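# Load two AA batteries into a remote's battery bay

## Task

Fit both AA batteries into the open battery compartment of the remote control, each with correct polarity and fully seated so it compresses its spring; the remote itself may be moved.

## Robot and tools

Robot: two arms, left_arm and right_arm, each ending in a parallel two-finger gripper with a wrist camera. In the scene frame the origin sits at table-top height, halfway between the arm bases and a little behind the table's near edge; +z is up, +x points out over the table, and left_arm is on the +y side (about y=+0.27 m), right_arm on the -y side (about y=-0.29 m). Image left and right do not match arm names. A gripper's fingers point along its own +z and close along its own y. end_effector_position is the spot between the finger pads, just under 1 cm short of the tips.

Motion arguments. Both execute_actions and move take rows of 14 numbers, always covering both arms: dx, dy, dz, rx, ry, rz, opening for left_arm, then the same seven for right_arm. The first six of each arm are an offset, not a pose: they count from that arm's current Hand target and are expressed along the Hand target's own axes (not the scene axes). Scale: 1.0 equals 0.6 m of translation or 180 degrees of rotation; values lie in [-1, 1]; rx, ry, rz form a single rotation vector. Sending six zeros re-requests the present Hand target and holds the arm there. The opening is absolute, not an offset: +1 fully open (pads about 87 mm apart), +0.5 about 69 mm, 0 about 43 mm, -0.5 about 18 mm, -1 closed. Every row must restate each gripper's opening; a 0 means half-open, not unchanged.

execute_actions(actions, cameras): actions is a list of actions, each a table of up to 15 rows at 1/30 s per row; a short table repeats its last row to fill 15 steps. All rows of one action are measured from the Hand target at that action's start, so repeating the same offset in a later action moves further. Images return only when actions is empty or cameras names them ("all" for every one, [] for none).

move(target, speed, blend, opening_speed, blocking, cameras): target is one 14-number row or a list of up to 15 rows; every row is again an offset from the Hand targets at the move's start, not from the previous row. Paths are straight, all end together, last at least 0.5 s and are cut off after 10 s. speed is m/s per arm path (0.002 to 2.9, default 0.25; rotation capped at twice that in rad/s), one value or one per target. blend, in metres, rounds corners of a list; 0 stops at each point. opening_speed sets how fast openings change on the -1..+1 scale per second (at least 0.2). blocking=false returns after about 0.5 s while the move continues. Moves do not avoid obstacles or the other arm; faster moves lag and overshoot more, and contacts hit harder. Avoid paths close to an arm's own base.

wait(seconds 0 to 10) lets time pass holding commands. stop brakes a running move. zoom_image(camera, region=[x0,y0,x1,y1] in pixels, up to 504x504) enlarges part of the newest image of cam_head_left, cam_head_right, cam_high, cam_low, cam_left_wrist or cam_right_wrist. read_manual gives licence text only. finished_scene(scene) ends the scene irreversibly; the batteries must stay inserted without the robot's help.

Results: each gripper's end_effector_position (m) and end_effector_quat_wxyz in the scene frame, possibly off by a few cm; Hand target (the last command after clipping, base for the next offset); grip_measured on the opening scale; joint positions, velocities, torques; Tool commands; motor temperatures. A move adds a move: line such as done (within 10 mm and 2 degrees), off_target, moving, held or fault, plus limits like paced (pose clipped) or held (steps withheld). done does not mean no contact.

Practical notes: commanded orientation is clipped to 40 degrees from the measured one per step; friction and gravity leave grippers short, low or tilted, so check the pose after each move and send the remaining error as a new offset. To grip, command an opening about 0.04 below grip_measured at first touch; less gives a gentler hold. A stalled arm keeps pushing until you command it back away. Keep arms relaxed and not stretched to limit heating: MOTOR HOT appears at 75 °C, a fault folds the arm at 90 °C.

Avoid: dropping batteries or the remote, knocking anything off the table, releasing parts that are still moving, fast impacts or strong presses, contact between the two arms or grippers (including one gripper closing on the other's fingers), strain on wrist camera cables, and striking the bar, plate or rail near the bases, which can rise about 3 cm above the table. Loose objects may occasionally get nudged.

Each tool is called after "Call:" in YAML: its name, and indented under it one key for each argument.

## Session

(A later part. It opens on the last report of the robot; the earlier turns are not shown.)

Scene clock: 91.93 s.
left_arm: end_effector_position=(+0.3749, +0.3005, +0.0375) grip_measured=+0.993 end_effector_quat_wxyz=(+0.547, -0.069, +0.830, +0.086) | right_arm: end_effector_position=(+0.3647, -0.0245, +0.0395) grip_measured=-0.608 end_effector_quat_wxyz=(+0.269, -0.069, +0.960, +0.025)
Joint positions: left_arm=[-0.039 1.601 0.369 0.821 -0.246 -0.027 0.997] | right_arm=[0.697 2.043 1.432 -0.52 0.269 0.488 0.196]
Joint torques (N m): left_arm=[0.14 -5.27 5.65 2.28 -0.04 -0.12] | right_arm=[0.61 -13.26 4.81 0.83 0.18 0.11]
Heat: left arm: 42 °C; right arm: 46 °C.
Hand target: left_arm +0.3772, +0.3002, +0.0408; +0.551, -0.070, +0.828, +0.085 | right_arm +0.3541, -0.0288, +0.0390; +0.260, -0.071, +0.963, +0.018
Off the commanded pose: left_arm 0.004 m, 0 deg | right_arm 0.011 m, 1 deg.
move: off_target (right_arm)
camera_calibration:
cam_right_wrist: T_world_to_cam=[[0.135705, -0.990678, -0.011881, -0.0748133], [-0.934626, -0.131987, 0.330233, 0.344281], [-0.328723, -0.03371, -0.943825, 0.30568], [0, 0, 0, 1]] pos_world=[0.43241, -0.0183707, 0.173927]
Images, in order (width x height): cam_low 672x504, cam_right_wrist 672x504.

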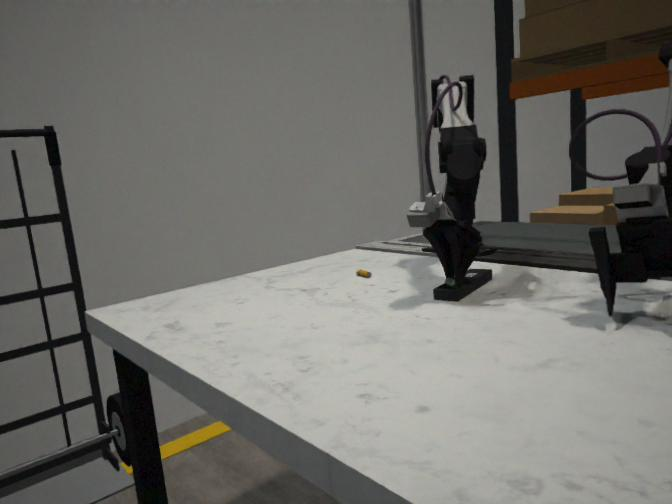

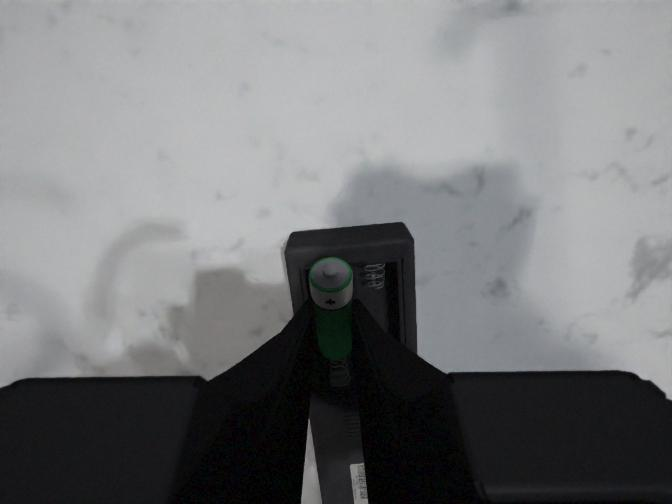

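Call:
execute_actions:
  actions: []
  cameras: ["cam_head_left","cam_head_right","cam_high"]

Call:
zoom_image:
  camera: "cam_head_left"
  region: [300, 230, 440, 350]

Call:
zoom_image:
  camera: "cam_high"
  region: [290, 130, 450, 250]

Scene clock: 95.13 s.
left_arm: end_effector_position=(+0.3749, +0.3005, +0.0375) grip_measured=+0.993 end_effector_quat_wxyz=(+0.547, -0.069, +0.830, +0.086) | right_arm: end_effector_position=(+0.3647, -0.0245, +0.0395) grip_measured=-0.608 end_effector_quat_wxyz=(+0.269, -0.069, +0.960, +0.026)
Joint positions: left_arm=[-0.039 1.601 0.369 0.821 -0.246 -0.027 0.997] | right_arm=[0.697 2.043 1.432 -0.52 0.269 0.488 0.196]
Joint velocities: within noise
Joint torques (N m): left_arm=[0.14 -5.27 5.64 2.28 -0.04 -0.12] | right_arm=[0.55 -13.2 4.81 0.86 0.17 0.11]
Motor temperatures (°C): left_arm=[27 38 32 42 27 30 30] | right_arm=[29 47 33 32 29 26 28]
Heat: left arm: 42 °C; right arm: 47 °C.
Hand target: left_arm +0.3772, +0.3002, +0.0408; +0.551, -0.070, +0.828, +0.085 | right_arm +0.3541, -0.0288, +0.0390; +0.260, -0.071, +0.963, +0.018
Tool commands: left_gripper/opening=+1.0 right_gripper/opening=-0.75
Off the commanded pose: left_arm 0.004 m, 0 deg | right_arm 0.011 m, 1 deg.
Images, in order (width x height): cam_head_left 672x504, cam_head_right 672x504, cam_high 672x504.

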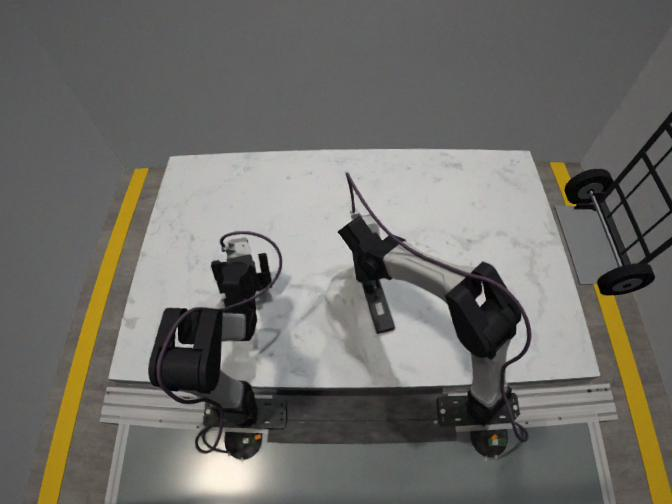

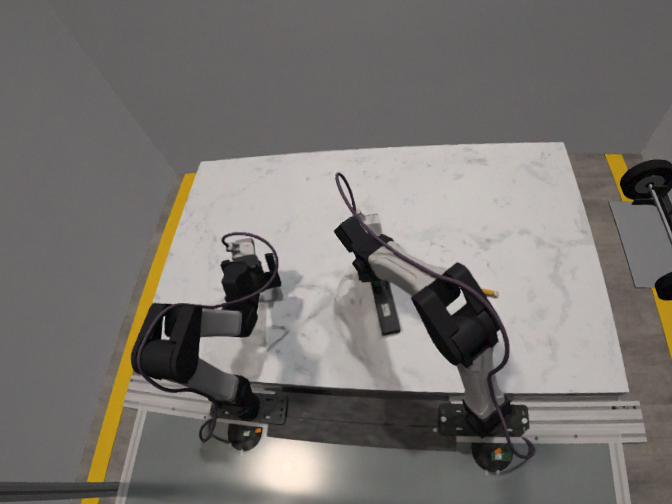

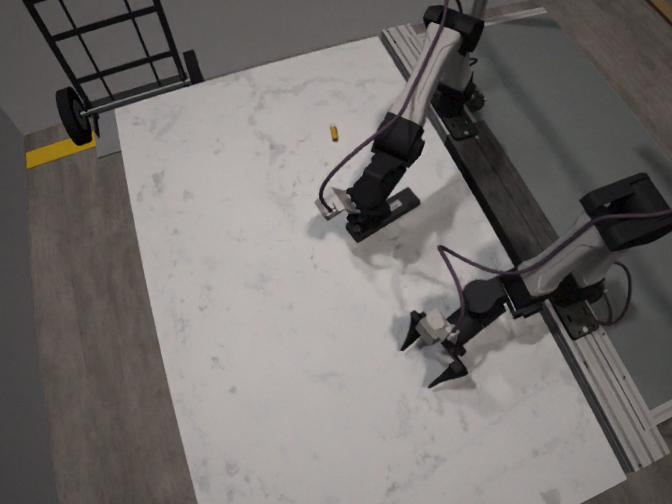

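Scaled by 3.600 from the camera's 672x504 image, which has a finer 960x720 frame.

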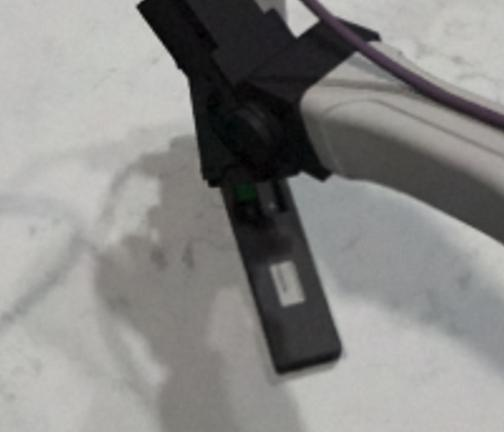

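Scaled by 3.150 from the camera's 672x504 image, which has a finer 960x720 frame.

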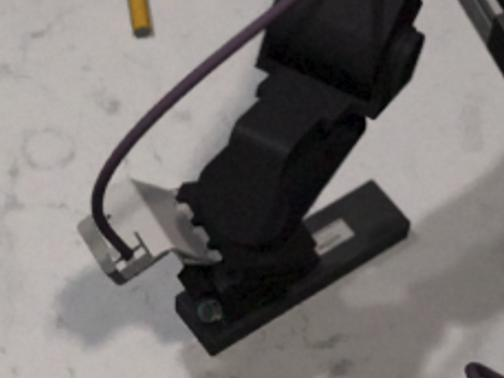

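Call:
move:
  target: [0.0847,-0.509,-0.467,0.3126,0.124,0.2064,-1,0,0,0,0,0,0,-0.75]
  cameras: ["cam_left_wrist","cam_head_left","cam_high"]

Call:
zoom_image:
  camera: "cam_head_left"
  region: [300, 230, 440, 350]

Scene clock: 99.77 s.
left_arm: end_effector_position=(+0.2256, +0.0400, +0.0662) grip_measured=-1.000 end_effector_quat_wxyz=(+0.395, +0.310, +0.860, -0.091) | right_arm: end_effector_position=(+0.3647, -0.0245, +0.0395) grip_measured=-0.608 end_effector_quat_wxyz=(+0.269, -0.069, +0.960, +0.026)
Joint positions: left_arm=[-0.929 1.277 0.596 -0.091 -0.254 -0.116 0] | right_arm=[0.697 2.043 1.432 -0.52 0.269 0.488 0.196]
Joint torques (N m): left_arm=[0.96 -4 6.63 1.94 -0.14 -0.12] | right_arm=[0.65 -13.33 4.92 0.84 0.17 0.11]
Heat: left arm: 42 °C; right arm: 47 °C.
Hand target: left_arm +0.2271, +0.0434, +0.0657; +0.395, +0.306, +0.862, -0.087 (not the last commanded pose) | right_arm +0.3541, -0.0288, +0.0390; +0.260, -0.071, +0.963, +0.018
Off the commanded pose: left_arm 0.115 m, 19 deg | right_arm 0.011 m, 1 deg.
move: held (left_arm; a check stopped the path), off_target (right_arm); limits=held
pose unreachable (left arm): on one or more control steps of this call, first in action 0 (counted from 0), this arm could not follow its commanded pose, so it was not sent that pose on those steps. It may still have moved: this result reports where it is.
cause: moving toward the commanded pose would bring a part of the arm too close to another arm (this arm's wrist camera and the right arm's wrist (the part past joint 4), at the place that arm is still heading or pushing toward).
camera_calibration:
cam_left_wrist: T_world_to_cam=[[-0.587835, -0.803165, -0.0968286, 0.17072], [-0.808728, 0.586415, 0.0455538, 0.17731], [0.0201946, 0.105086, -0.994258, 0.197274], [0, 0, 0, 1]] pos_world=[0.239767, 0.0124078, 0.204595]
Images, in order (width x height): cam_head_left 672x504, cam_high 672x504, cam_left_wrist 672x504.

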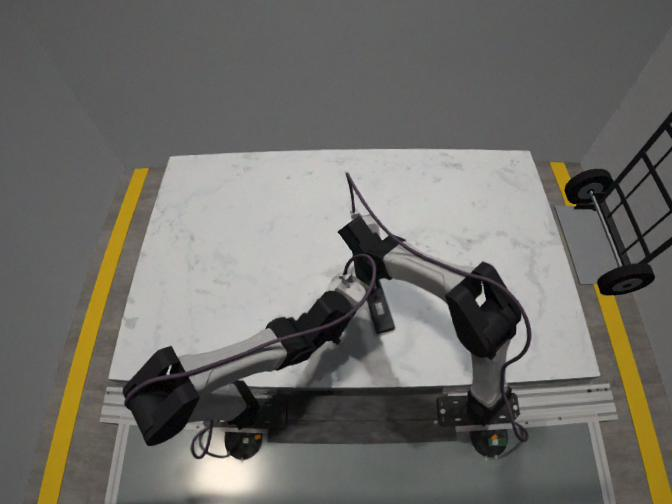

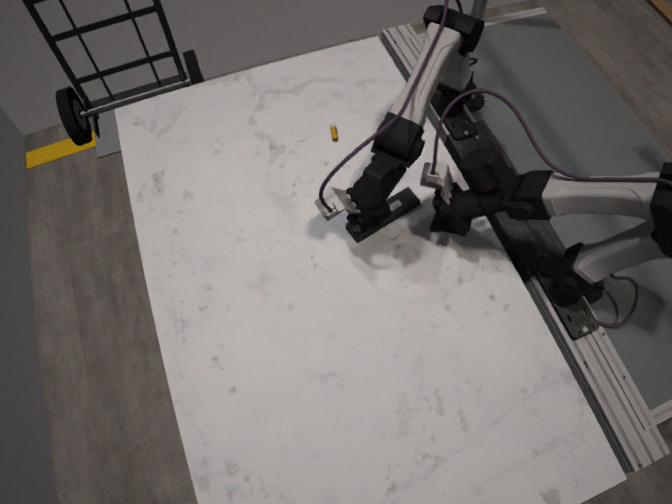

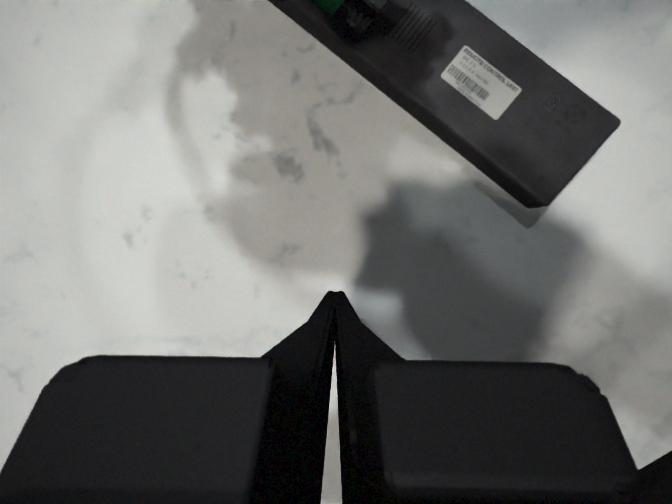

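Scaled by 3.600 from the camera's 672x504 image, which has a finer 960x720 frame.

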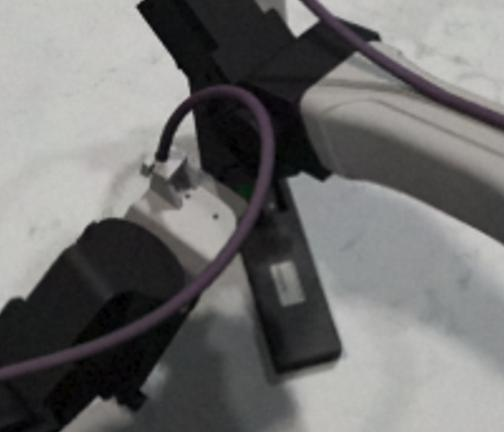

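Call:
move:
  target:
    - [0.0685,-0.062,-0.118,0.131,-0.085,0.057,-1,0,0,0,0,0,0,-0.75]
    - [-0.008,-0.2365,0.0537,0.131,-0.085,0.057,-1,0,0,0,0,0,0,-0.75]
  speed: 0.15
  cameras: ["cam_left_wrist","cam_head_left","cam_high"]

Call:
zoom_image:
  camera: "cam_head_left"
  region: [300, 230, 440, 350]

Scene clock: 108.00 s.
left_arm: end_effector_position=(+0.1609, -0.0742, +0.0265) grip_measured=-1.000 end_effector_quat_wxyz=(+0.429, +0.448, +0.740, -0.260) | right_arm: end_effector_position=(+0.3647, -0.0245, +0.0395) grip_measured=-0.608 end_effector_quat_wxyz=(+0.269, -0.069, +0.960, +0.026)
Joint positions: left_arm=[-1.17 1.6 0.455 0.619 -0.06 -0.033 0] | right_arm=[0.697 2.043 1.432 -0.52 0.269 0.488 0.196]
Joint torques (N m): left_arm=[-0.4 -4.21 7.83 2.43 -0.15 -0.18] | right_arm=[0.59 -13.37 4.92 0.8 0.15 0.1]
Heat: left arm: 41 °C; right arm: 47 °C.
Hand target: left_arm +0.1650, -0.0846, +0.0346; +0.441, +0.441, +0.736, -0.265 | right_arm +0.3541, -0.0288, +0.0390; +0.260, -0.071, +0.963, +0.018
Off the commanded pose: left_arm 0.014 m, 2 deg | right_arm 0.011 m, 1 deg.
move: off_target (left_arm, right_arm)
camera_calibration:
cam_left_wrist: T_world_to_cam=[[-0.875592, -0.483034, -0.00415388, 0.104734], [-0.475195, 0.862865, -0.172204, 0.166324], [0.0867644, -0.148806, -0.985053, 0.141347], [0, 0, 0, 1]] pos_world=[0.158477, -0.0718919, 0.168311]
Images, in order (width x height): cam_head_left 672x504, cam_high 672x504, cam_left_wrist 672x504.

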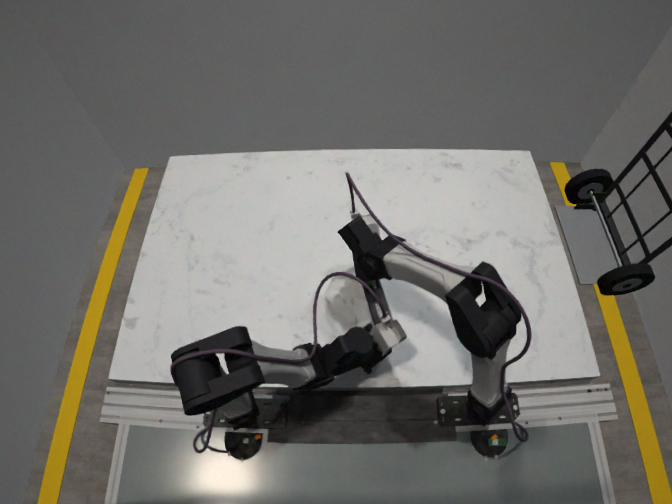

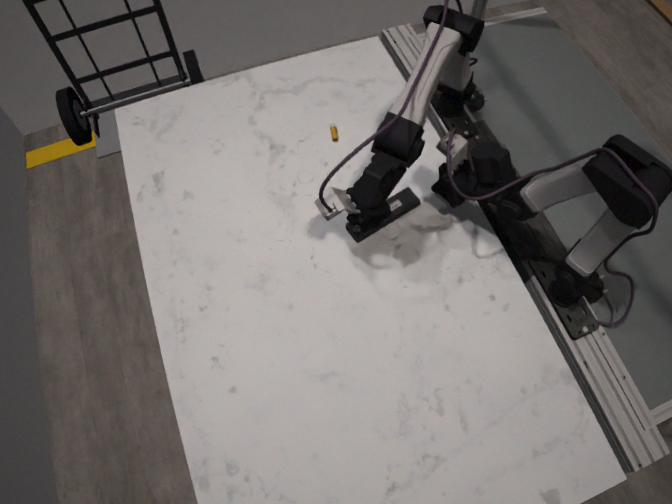

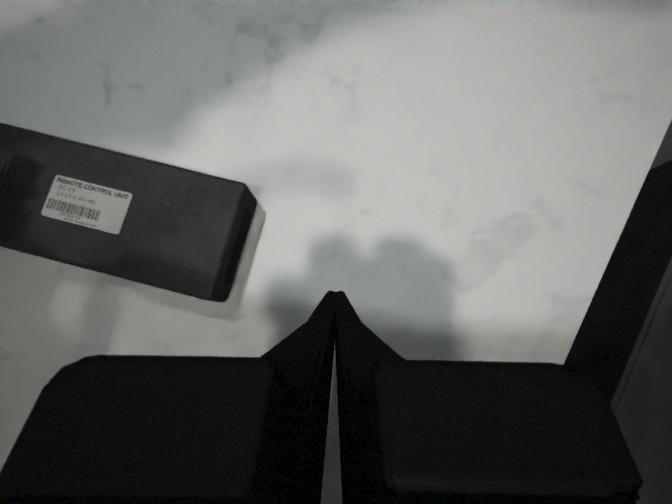

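Scaled by 3.600 from the camera's 672x504 image, which has a finer 960x720 frame.

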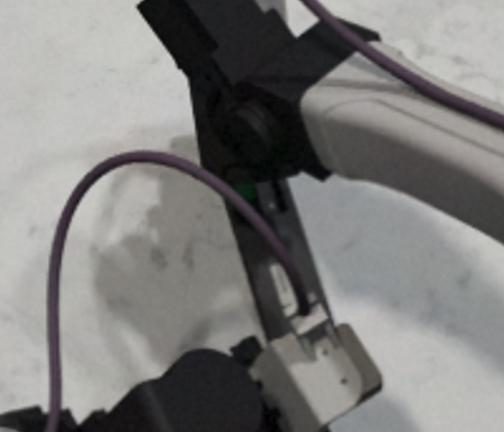

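Call:
move:
  target: [-0.002,0.0443,0.0373,0,0,0,-1,0,0,0,0,0,0,-0.75]
  speed: 0.06
  cameras: ["cam_left_wrist"]

Scene clock: 110.97 s.
left_arm: end_effector_position=(+0.1920, -0.0809, +0.0180) grip_measured=-1.000 end_effector_quat_wxyz=(+0.431, +0.441, +0.744, -0.259) | right_arm: end_effector_position=(+0.3647, -0.0245, +0.0395) grip_measured=-0.608 end_effector_quat_wxyz=(+0.269, -0.069, +0.960, +0.026)
Joint positions: left_arm=[-1.078 1.708 0.519 0.666 0.009 0.001 0] | right_arm=[0.697 2.043 1.432 -0.52 0.269 0.488 0.196]
Joint torques (N m): left_arm=[0.66 -4.92 7.56 2.42 0.14 -0.05] | right_arm=[0.57 -13.29 4.75 0.82 0.16 0.09]
Heat: left arm: 41 °C; right arm: 47 °C.
Hand target: left_arm +0.1981, -0.0899, +0.0250; +0.441, +0.441, +0.736, -0.265 | right_arm +0.3541, -0.0288, +0.0390; +0.260, -0.071, +0.963, +0.018
Off the commanded pose: left_arm 0.013 m, 2 deg | right_arm 0.011 m, 1 deg.
move: off_target (left_arm, right_arm)
camera_calibration:
cam_left_wrist: T_world_to_cam=[[-0.868231, -0.496159, 0.00102292, 0.126175], [-0.488737, 0.854884, -0.174097, 0.1874], [0.0855052, -0.151656, -0.984728, 0.129292], [0, 0, 0, 1]] pos_world=[0.190083, -0.0779946, 0.159814]
Images, in order (width x height): cam_left_wrist 672x504.

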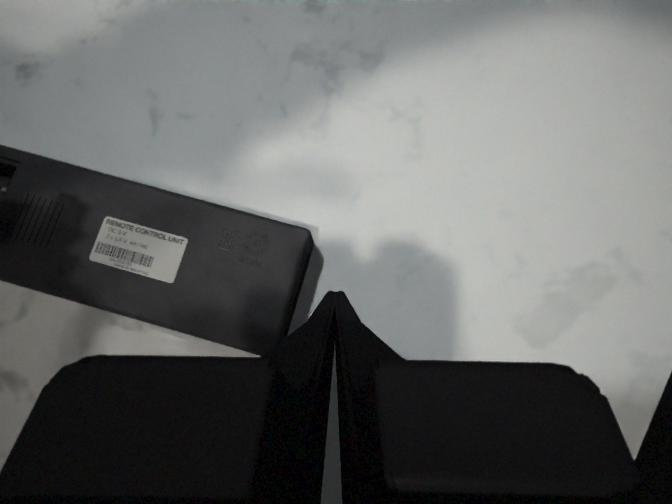

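Call:
move:
  target: [0,0,0,0,0,0,-1,0.017,0.003,-0.010,0,0,0,-0.8]
  speed: 0.04
  cameras: ["cam_right_wrist","cam_low","cam_left_wrist"]

Call:
zoom_image:
  camera: "cam_low"
  region: [400, 240, 500, 310]

Call:
zoom_image:
  camera: "cam_right_wrist"
  region: [275, 220, 435, 420]

Scene clock: 113.13 s.
left_arm: end_effector_position=(+0.1919, -0.0810, +0.0181) grip_measured=-1.000 end_effector_quat_wxyz=(+0.431, +0.441, +0.743, -0.259) | right_arm: end_effector_position=(+0.3527, -0.0246, +0.0395) grip_measured=-0.608 end_effector_quat_wxyz=(+0.269, -0.069, +0.960, +0.024)
Joint positions: left_arm=[-1.078 1.708 0.519 0.666 0.01 0.001 0] | right_arm=[0.717 2.012 1.387 -0.512 0.279 0.505 0.196]
Joint torques (N m): left_arm=[0.68 -4.9 7.57 2.38 0.11 -0.04] | right_arm=[0.69 -12.96 4.94 0.82 0.15 0.16]
Heat: left arm: 42 °C; right arm: 48 °C.
Hand target: left_arm +0.1981, -0.0900, +0.0250; +0.441, +0.441, +0.736, -0.265 | right_arm +0.3421, -0.0287, +0.0390; +0.260, -0.071, +0.963, +0.018
Off the commanded pose: left_arm 0.013 m, 2 deg | right_arm 0.011 m, 1 deg.
move: off_target (left_arm, right_arm)
camera_calibration:
cam_left_wrist: T_world_to_cam=[[-0.868618, -0.495481, 0.00108257, 0.126154], [-0.488048, 0.855205, -0.174451, 0.187406], [0.0855113, -0.152059, -0.984665, 0.129341], [0, 0, 0, 1]] pos_world=[0.189982, -0.0780966, 0.159914]
cam_right_wrist: T_world_to_cam=[[0.135946, -0.990668, -0.00981799, -0.0734531], [-0.934735, -0.131542, 0.330102, 0.333294], [-0.328313, -0.0356988, -0.943894, 0.301486], [0, 0, 0, 1]] pos_world=[0.420509, -0.0181628, 0.173829]
Images, in order (width x height): cam_low 672x504, cam_left_wrist 672x504, cam_right_wrist 672x504.

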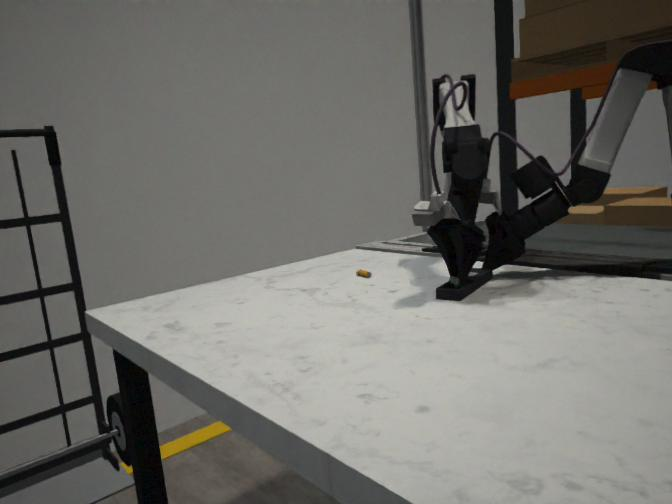

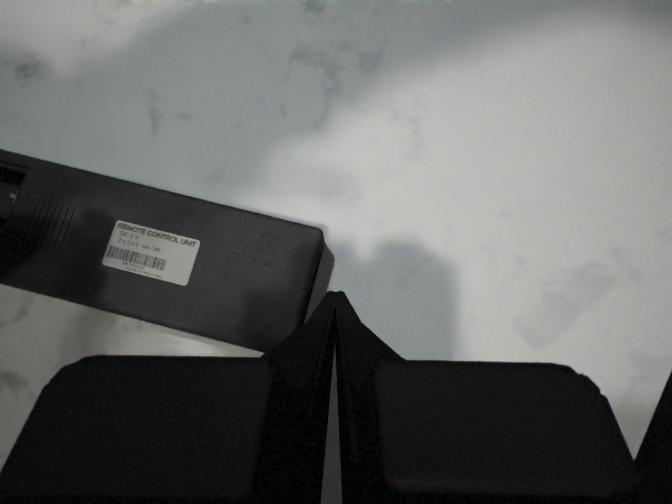

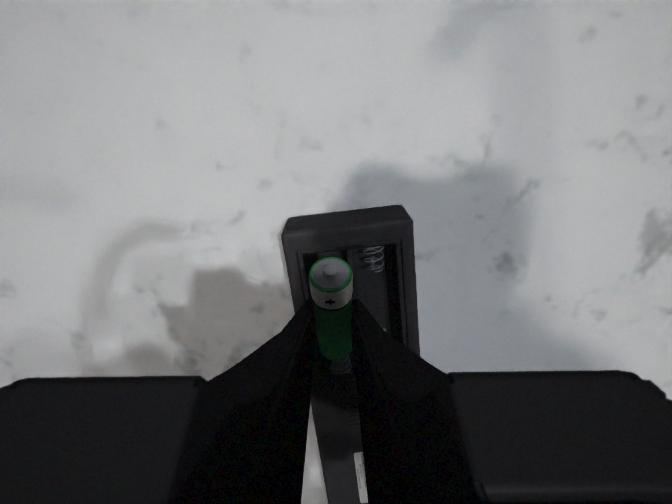

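Scaled by 5.040 from the camera's 672x504 image, which has a finer 960x720 frame.

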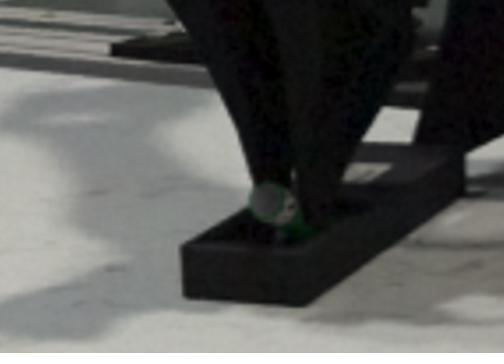

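Scaled by 2.520 from the camera's 672x504 image, which has a finer 960x720 frame.

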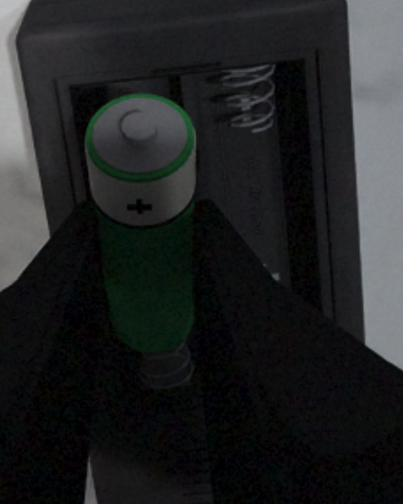

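Call:
move:
  target: [0,0,0,0,0,0,-1,0.0,0.003,0.004,0,0.075,-0.017,-0.8]
  speed: 0.04
  cameras: ["cam_right_wrist","cam_low","cam_left_wrist"]

Call:
zoom_image:
  camera: "cam_low"
  region: [400, 240, 500, 310]

Call:
zoom_image:
  camera: "cam_right_wrist"
  region: [275, 220, 435, 420]

Scene clock: 118.40 s.
left_arm: end_effector_position=(+0.1905, -0.0818, +0.0181) grip_measured=-1.000 end_effector_quat_wxyz=(+0.429, +0.443, +0.742, -0.263) | right_arm: end_effector_position=(+0.3447, -0.0294, +0.0374) grip_measured=-0.608 end_effector_quat_wxyz=(+0.161, -0.095, +0.982, -0.005)
Joint positions: left_arm=[-1.078 1.708 0.519 0.666 0.019 0.001 0] | right_arm=[0.687 2.16 1.656 -0.844 0.189 0.47 0.196]
Joint torques (N m): left_arm=[0.68 -4.9 7.56 2.39 0 -0.04] | right_arm=[-0.59 -10.54 9.68 0.47 -0.18 -0.01]
Heat: left arm: 42 °C; right arm: 48 °C.
Hand target: left_arm +0.1980, -0.0900, +0.0250; +0.441, +0.441, +0.736, -0.265 | right_arm +0.3430, -0.0268, +0.0369; +0.146, -0.099, +0.984, +0.002
Off the commanded pose: left_arm 0.013 m, 2 deg | right_arm 0.003 m, 2 deg.
move: off_target (left_arm)
camera_calibration:
cam_left_wrist: T_world_to_cam=[[-0.872694, -0.488234, 0.00575822, 0.125822], [-0.48163, 0.858832, -0.174469, 0.186432], [0.0802361, -0.155031, -0.984646, 0.130109], [0, 0, 0, 1]] pos_world=[0.189156, -0.0785126, 0.159914]
cam_right_wrist: T_world_to_cam=[[0.174936, -0.983671, 0.0422997, -0.0923072], [-0.837562, -0.126093, 0.531592, 0.284952], [-0.517578, -0.128423, -0.845944, 0.35557], [0, 0, 0, 1]] pos_world=[0.438848, -0.00920617, 0.153219]
Images, in order (width x height): cam_low 672x504, cam_left_wrist 672x504, cam_right_wrist 672x504.

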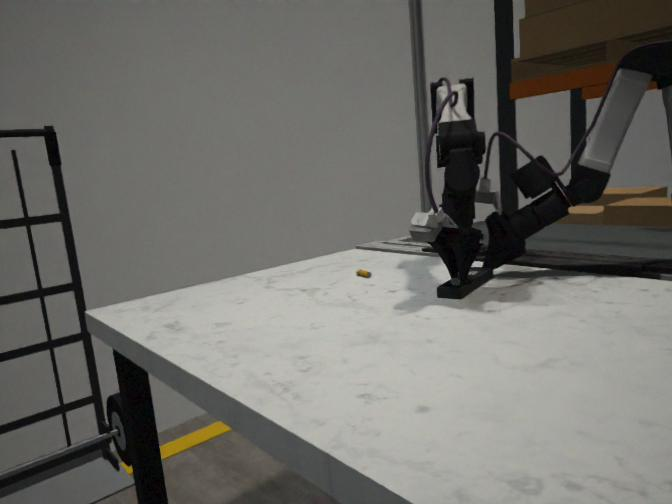

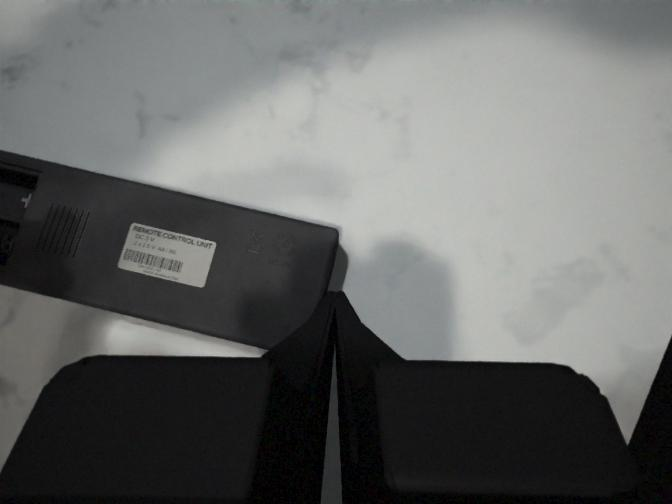

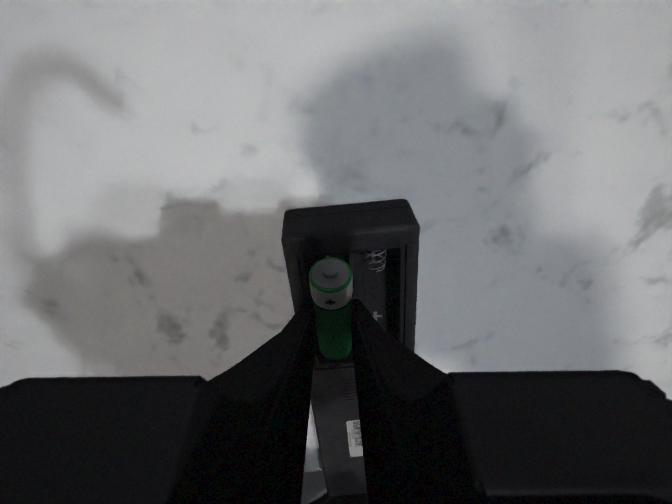

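Scaled by 5.040 from the camera's 672x504 image, which has a finer 960x720 frame.

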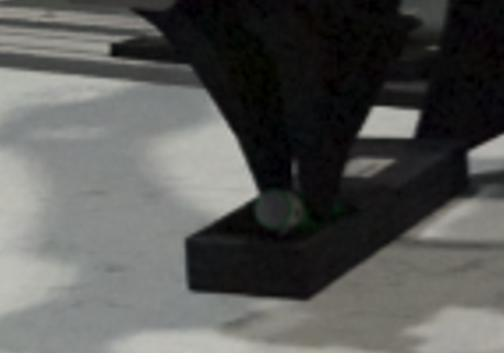

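Scaled by 2.520 from the camera's 672x504 image, which has a finer 960x720 frame.

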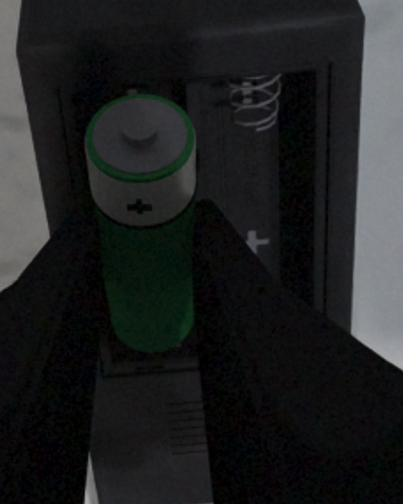

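Call:
move:
  target: [0,0,0,0,0,0,-1,0.003,0.001,0.0095,0,0.075,-0.01,-0.8]
  speed: 0.04
  cameras: ["cam_right_wrist","cam_low","cam_left_wrist"]

Call:
zoom_image:
  camera: "cam_low"
  region: [400, 240, 500, 310]

Call:
zoom_image:
  camera: "cam_right_wrist"
  region: [275, 220, 435, 420]

Scene clock: 123.73 s.
left_arm: end_effector_position=(+0.1903, -0.0819, +0.0181) grip_measured=-1.000 end_effector_quat_wxyz=(+0.428, +0.443, +0.742, -0.263) | right_arm: end_effector_position=(+0.3453, -0.0297, +0.0369) grip_measured=-0.608 end_effector_quat_wxyz=(+0.047, -0.111, +0.992, -0.021)
Joint positions: left_arm=[-1.078 1.708 0.519 0.666 0.02 0.001 0] | right_arm=[0.649 2.39 2.039 -1.204 0.089 0.423 0.196]
Joint torques (N m): left_arm=[0.68 -4.92 7.57 2.38 0 -0.04] | right_arm=[-0.44 -11.15 8.81 0.2 -0.3 0.01]
Heat: left arm: 43 °C; right arm: 48 °C.
Hand target: left_arm +0.1981, -0.0900, +0.0250; +0.441, +0.441, +0.736, -0.265 | right_arm +0.3429, -0.0264, +0.0310; +0.029, -0.114, +0.993, -0.012
Off the commanded pose: left_arm 0.013 m, 2 deg | right_arm 0.007 m, 2 deg.
move: off_target (left_arm)
camera_calibration:
cam_left_wrist: T_world_to_cam=[[-0.873018, -0.487649, 0.00617917, 0.125723], [-0.481125, 0.859129, -0.174404, 0.186387], [0.079739, -0.155231, -0.984655, 0.130181], [0, 0, 0, 1]] pos_world=[0.189054, -0.0786137, 0.159914]
cam_right_wrist: T_world_to_cam=[[0.210436, -0.975964, 0.0566615, -0.105215], [-0.69424, -0.108381, 0.711537, 0.230067], [-0.688293, -0.189069, -0.700361, 0.407237], [0, 0, 0, 1]] pos_world=[0.462161, -0.000755593, 0.127473]
Images, in order (width x height): cam_low 672x504, cam_left_wrist 672x504, cam_right_wrist 672x504.

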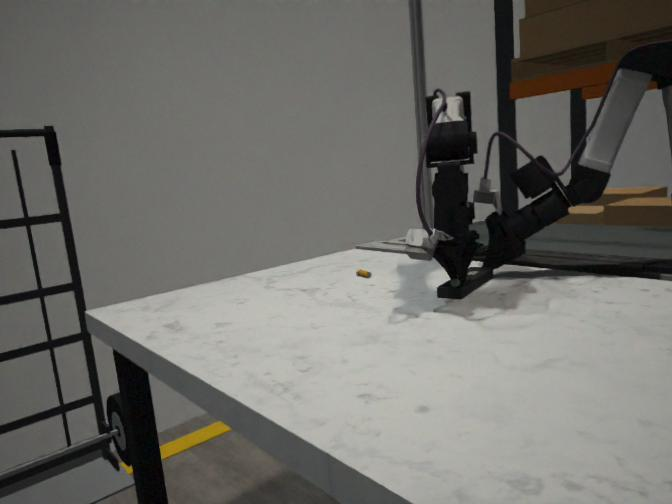

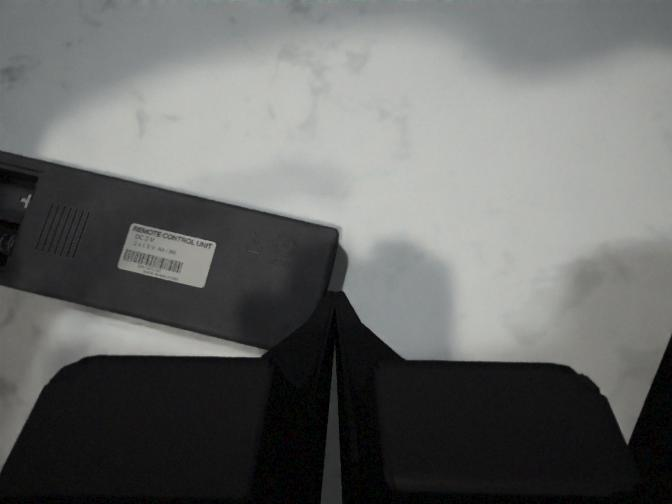

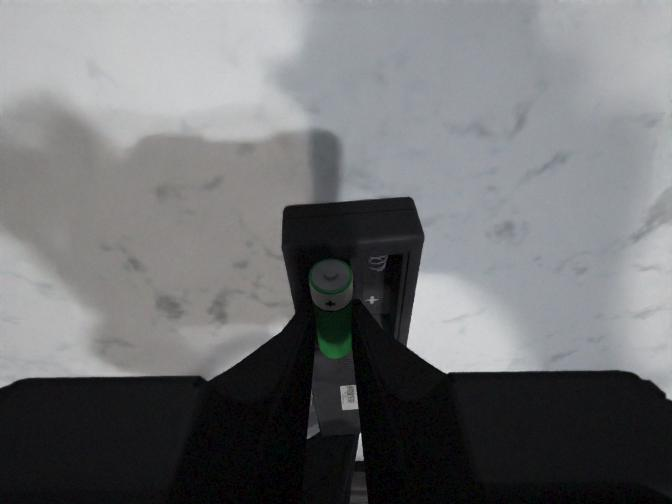

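Scaled by 5.040 from the camera's 672x504 image, which has a finer 960x720 frame.

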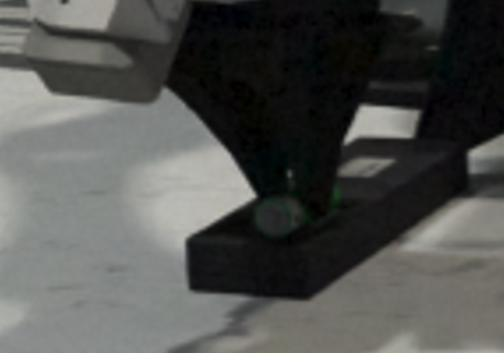

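Scaled by 2.520 from the camera's 672x504 image, which has a finer 960x720 frame.

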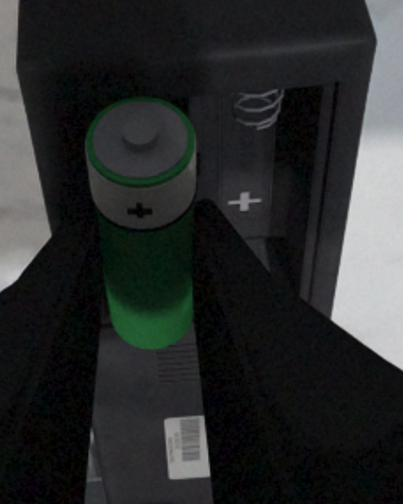

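Call:
move:
  target:
    - [0,0,0,0,0,0,-1,0.0,0.004,-0.01,0,0,-0.016,-0.8]
    - [0,0,0,0,0,0,-1,0.0,0.004,0.003,0,0,-0.016,-0.8]
  speed: 0.03
  cameras: ["cam_right_wrist","cam_low"]

Call:
zoom_image:
  camera: "cam_low"
  region: [420, 250, 500, 310]

Call:
zoom_image:
  camera: "cam_right_wrist"
  region: [275, 220, 435, 420]

Scene clock: 128.53 s.
left_arm: end_effector_position=(+0.1903, -0.0819, +0.0181) grip_measured=-1.000 end_effector_quat_wxyz=(+0.428, +0.443, +0.742, -0.263) | right_arm: end_effector_position=(+0.3401, -0.0321, +0.0339) grip_measured=-0.608 end_effector_quat_wxyz=(+0.027, -0.133, +0.990, -0.024)
Joint positions: left_arm=[-1.078 1.708 0.519 0.666 0.02 0.001 0] | right_arm=[0.649 2.413 2.062 -1.24 0.073 0.381 0.196]
Joint torques (N m): left_arm=[0.68 -4.9 7.57 2.38 0 -0.04] | right_arm=[0.24 -12.27 7.8 0.45 -0.2 0]
Heat: left arm: 43 °C; right arm: 47 °C.
Hand target: left_arm +0.1981, -0.0900, +0.0250; +0.441, +0.441, +0.736, -0.265 | right_arm +0.3425, -0.0240, +0.0291; +0.029, -0.138, +0.990, -0.012
Off the commanded pose: left_arm 0.013 m, 2 deg | right_arm 0.010 m, 1 deg.
move: off_target (left_arm)
camera_calibration:
cam_right_wrist: T_world_to_cam=[[0.253784, -0.965434, 0.059423, -0.120826], [-0.660135, -0.127972, 0.740165, 0.215145], [-0.706976, -0.227069, -0.669794, 0.405131], [0, 0, 0, 1]] pos_world=[0.459107, 0.00287601, 0.119291]
Images, in order (width x height): cam_low 672x504, cam_right_wrist 672x504.

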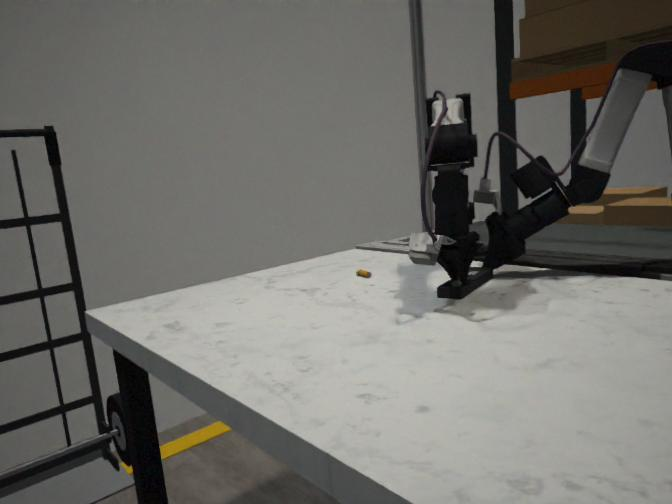

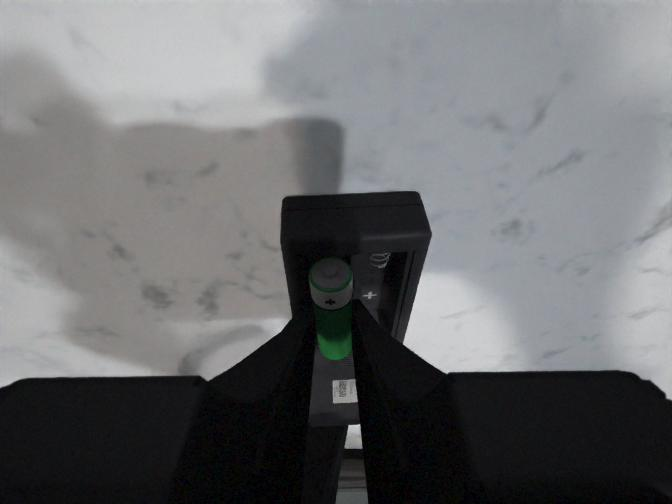

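Scaled by 6.300 from the camera's 672x504 image, which has a finer 960x720 frame.

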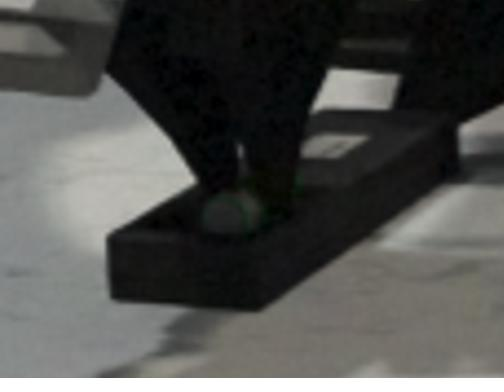

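Scaled by 2.520 from the camera's 672x504 image, which has a finer 960x720 frame.

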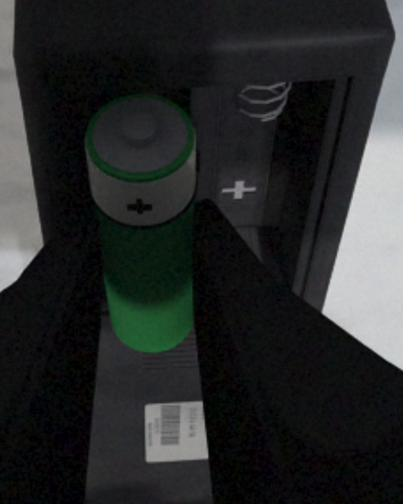

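Call:
move:
  target:
    - [0,0,0,0,0,0,-1,0.0067,-0.0083,-0.0137,0,-0.083,0,-0.8]
    - [0,0,0,0,0,0,-1,0.036,-0.0053,-0.0153,0,-0.083,0,-0.8]
  speed: 0.04
  cameras: ["cam_right_wrist","cam_low","cam_left_wrist"]

Call:
zoom_image:
  camera: "cam_low"
  region: [420, 250, 500, 310]

Call:
zoom_image:
  camera: "cam_right_wrist"
  region: [275, 220, 435, 420]

Scene clock: 137.70 s.
left_arm: end_effector_position=(+0.1897, -0.0822, +0.0181) grip_measured=-1.000 end_effector_quat_wxyz=(+0.427, +0.444, +0.742, -0.264) | right_arm: end_effector_position=(+0.3349, -0.0327, +0.0388) grip_measured=-0.608 end_effector_quat_wxyz=(+0.169, -0.136, +0.976, +0.007)
Joint positions: left_arm=[-1.078 1.708 0.519 0.666 0.024 0.001 0] | right_arm=[0.694 2.095 1.559 -0.779 0.168 0.392 0.196]
Joint torques (N m): left_arm=[0.68 -4.92 7.57 2.38 -0.04 -0.04] | right_arm=[0.99 -13.03 4.55 0.59 0.02 0.17]
Heat: left arm: 44 °C; right arm: 48 °C.
Hand target: left_arm +0.1981, -0.0900, +0.0250; +0.441, +0.441, +0.736, -0.265 | right_arm +0.3220, -0.0330, +0.0371; +0.157, -0.139, +0.978, +0.006
Off the commanded pose: left_arm 0.013 m, 2 deg | right_arm 0.013 m, 1 deg.
move: off_target (left_arm, right_arm)
camera_calibration:
cam_left_wrist: T_world_to_cam=[[-0.874754, -0.484497, 0.00820912, 0.125515], [-0.478337, 0.860677, -0.174437, 0.185969], [0.0774489, -0.156516, -0.984634, 0.130509], [0, 0, 0, 1]] pos_world=[0.188642, -0.0788206, 0.159913]
cam_right_wrist: T_world_to_cam=[[0.258348, -0.965426, 0.034756, -0.120906], [-0.831746, -0.203987, 0.516322, 0.271697], [-0.491381, -0.162299, -0.855689, 0.341728], [0, 0, 0, 1]] pos_world=[0.425137, -0.00584116, 0.156332]
Images, in order (width x height): cam_low 672x504, cam_left_wrist 672x504, cam_right_wrist 672x504.

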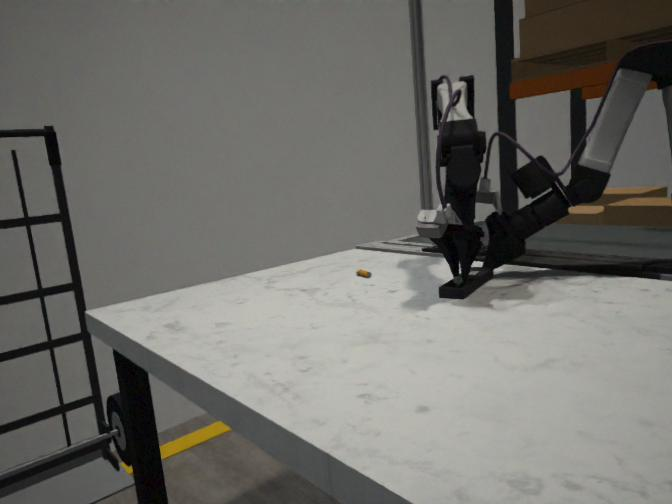

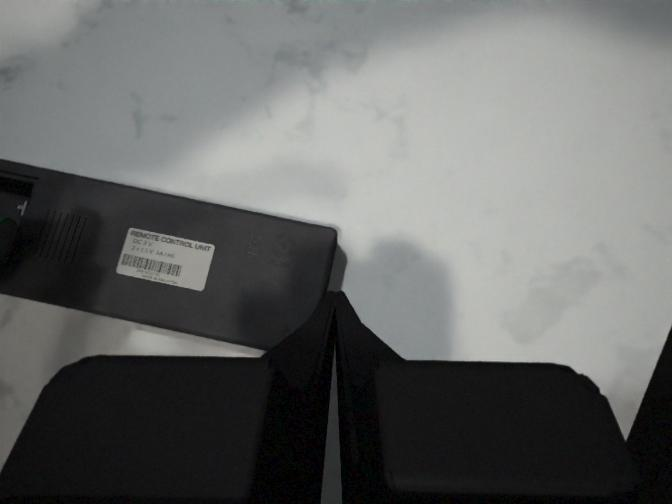

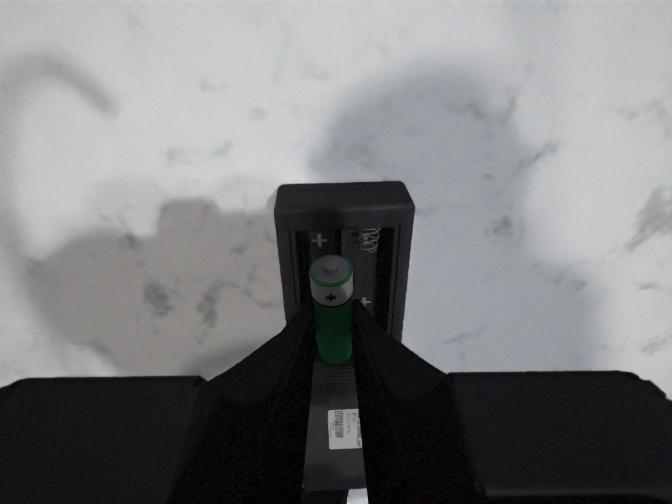

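Scaled by 6.300 from the camera's 672x504 image, which has a finer 960x720 frame.

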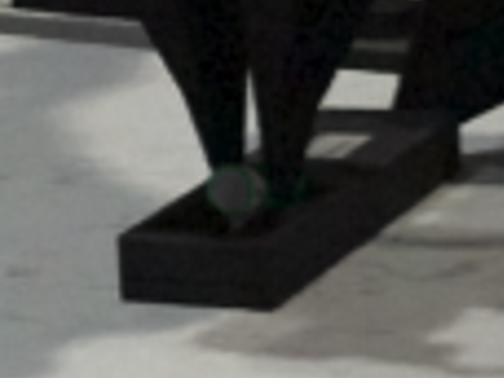

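Scaled by 2.520 from the camera's 672x504 image, which has a finer 960x720 frame.

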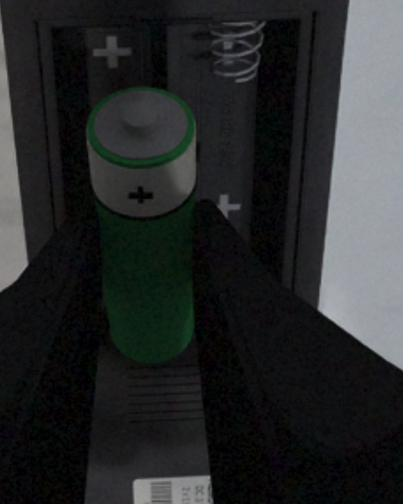

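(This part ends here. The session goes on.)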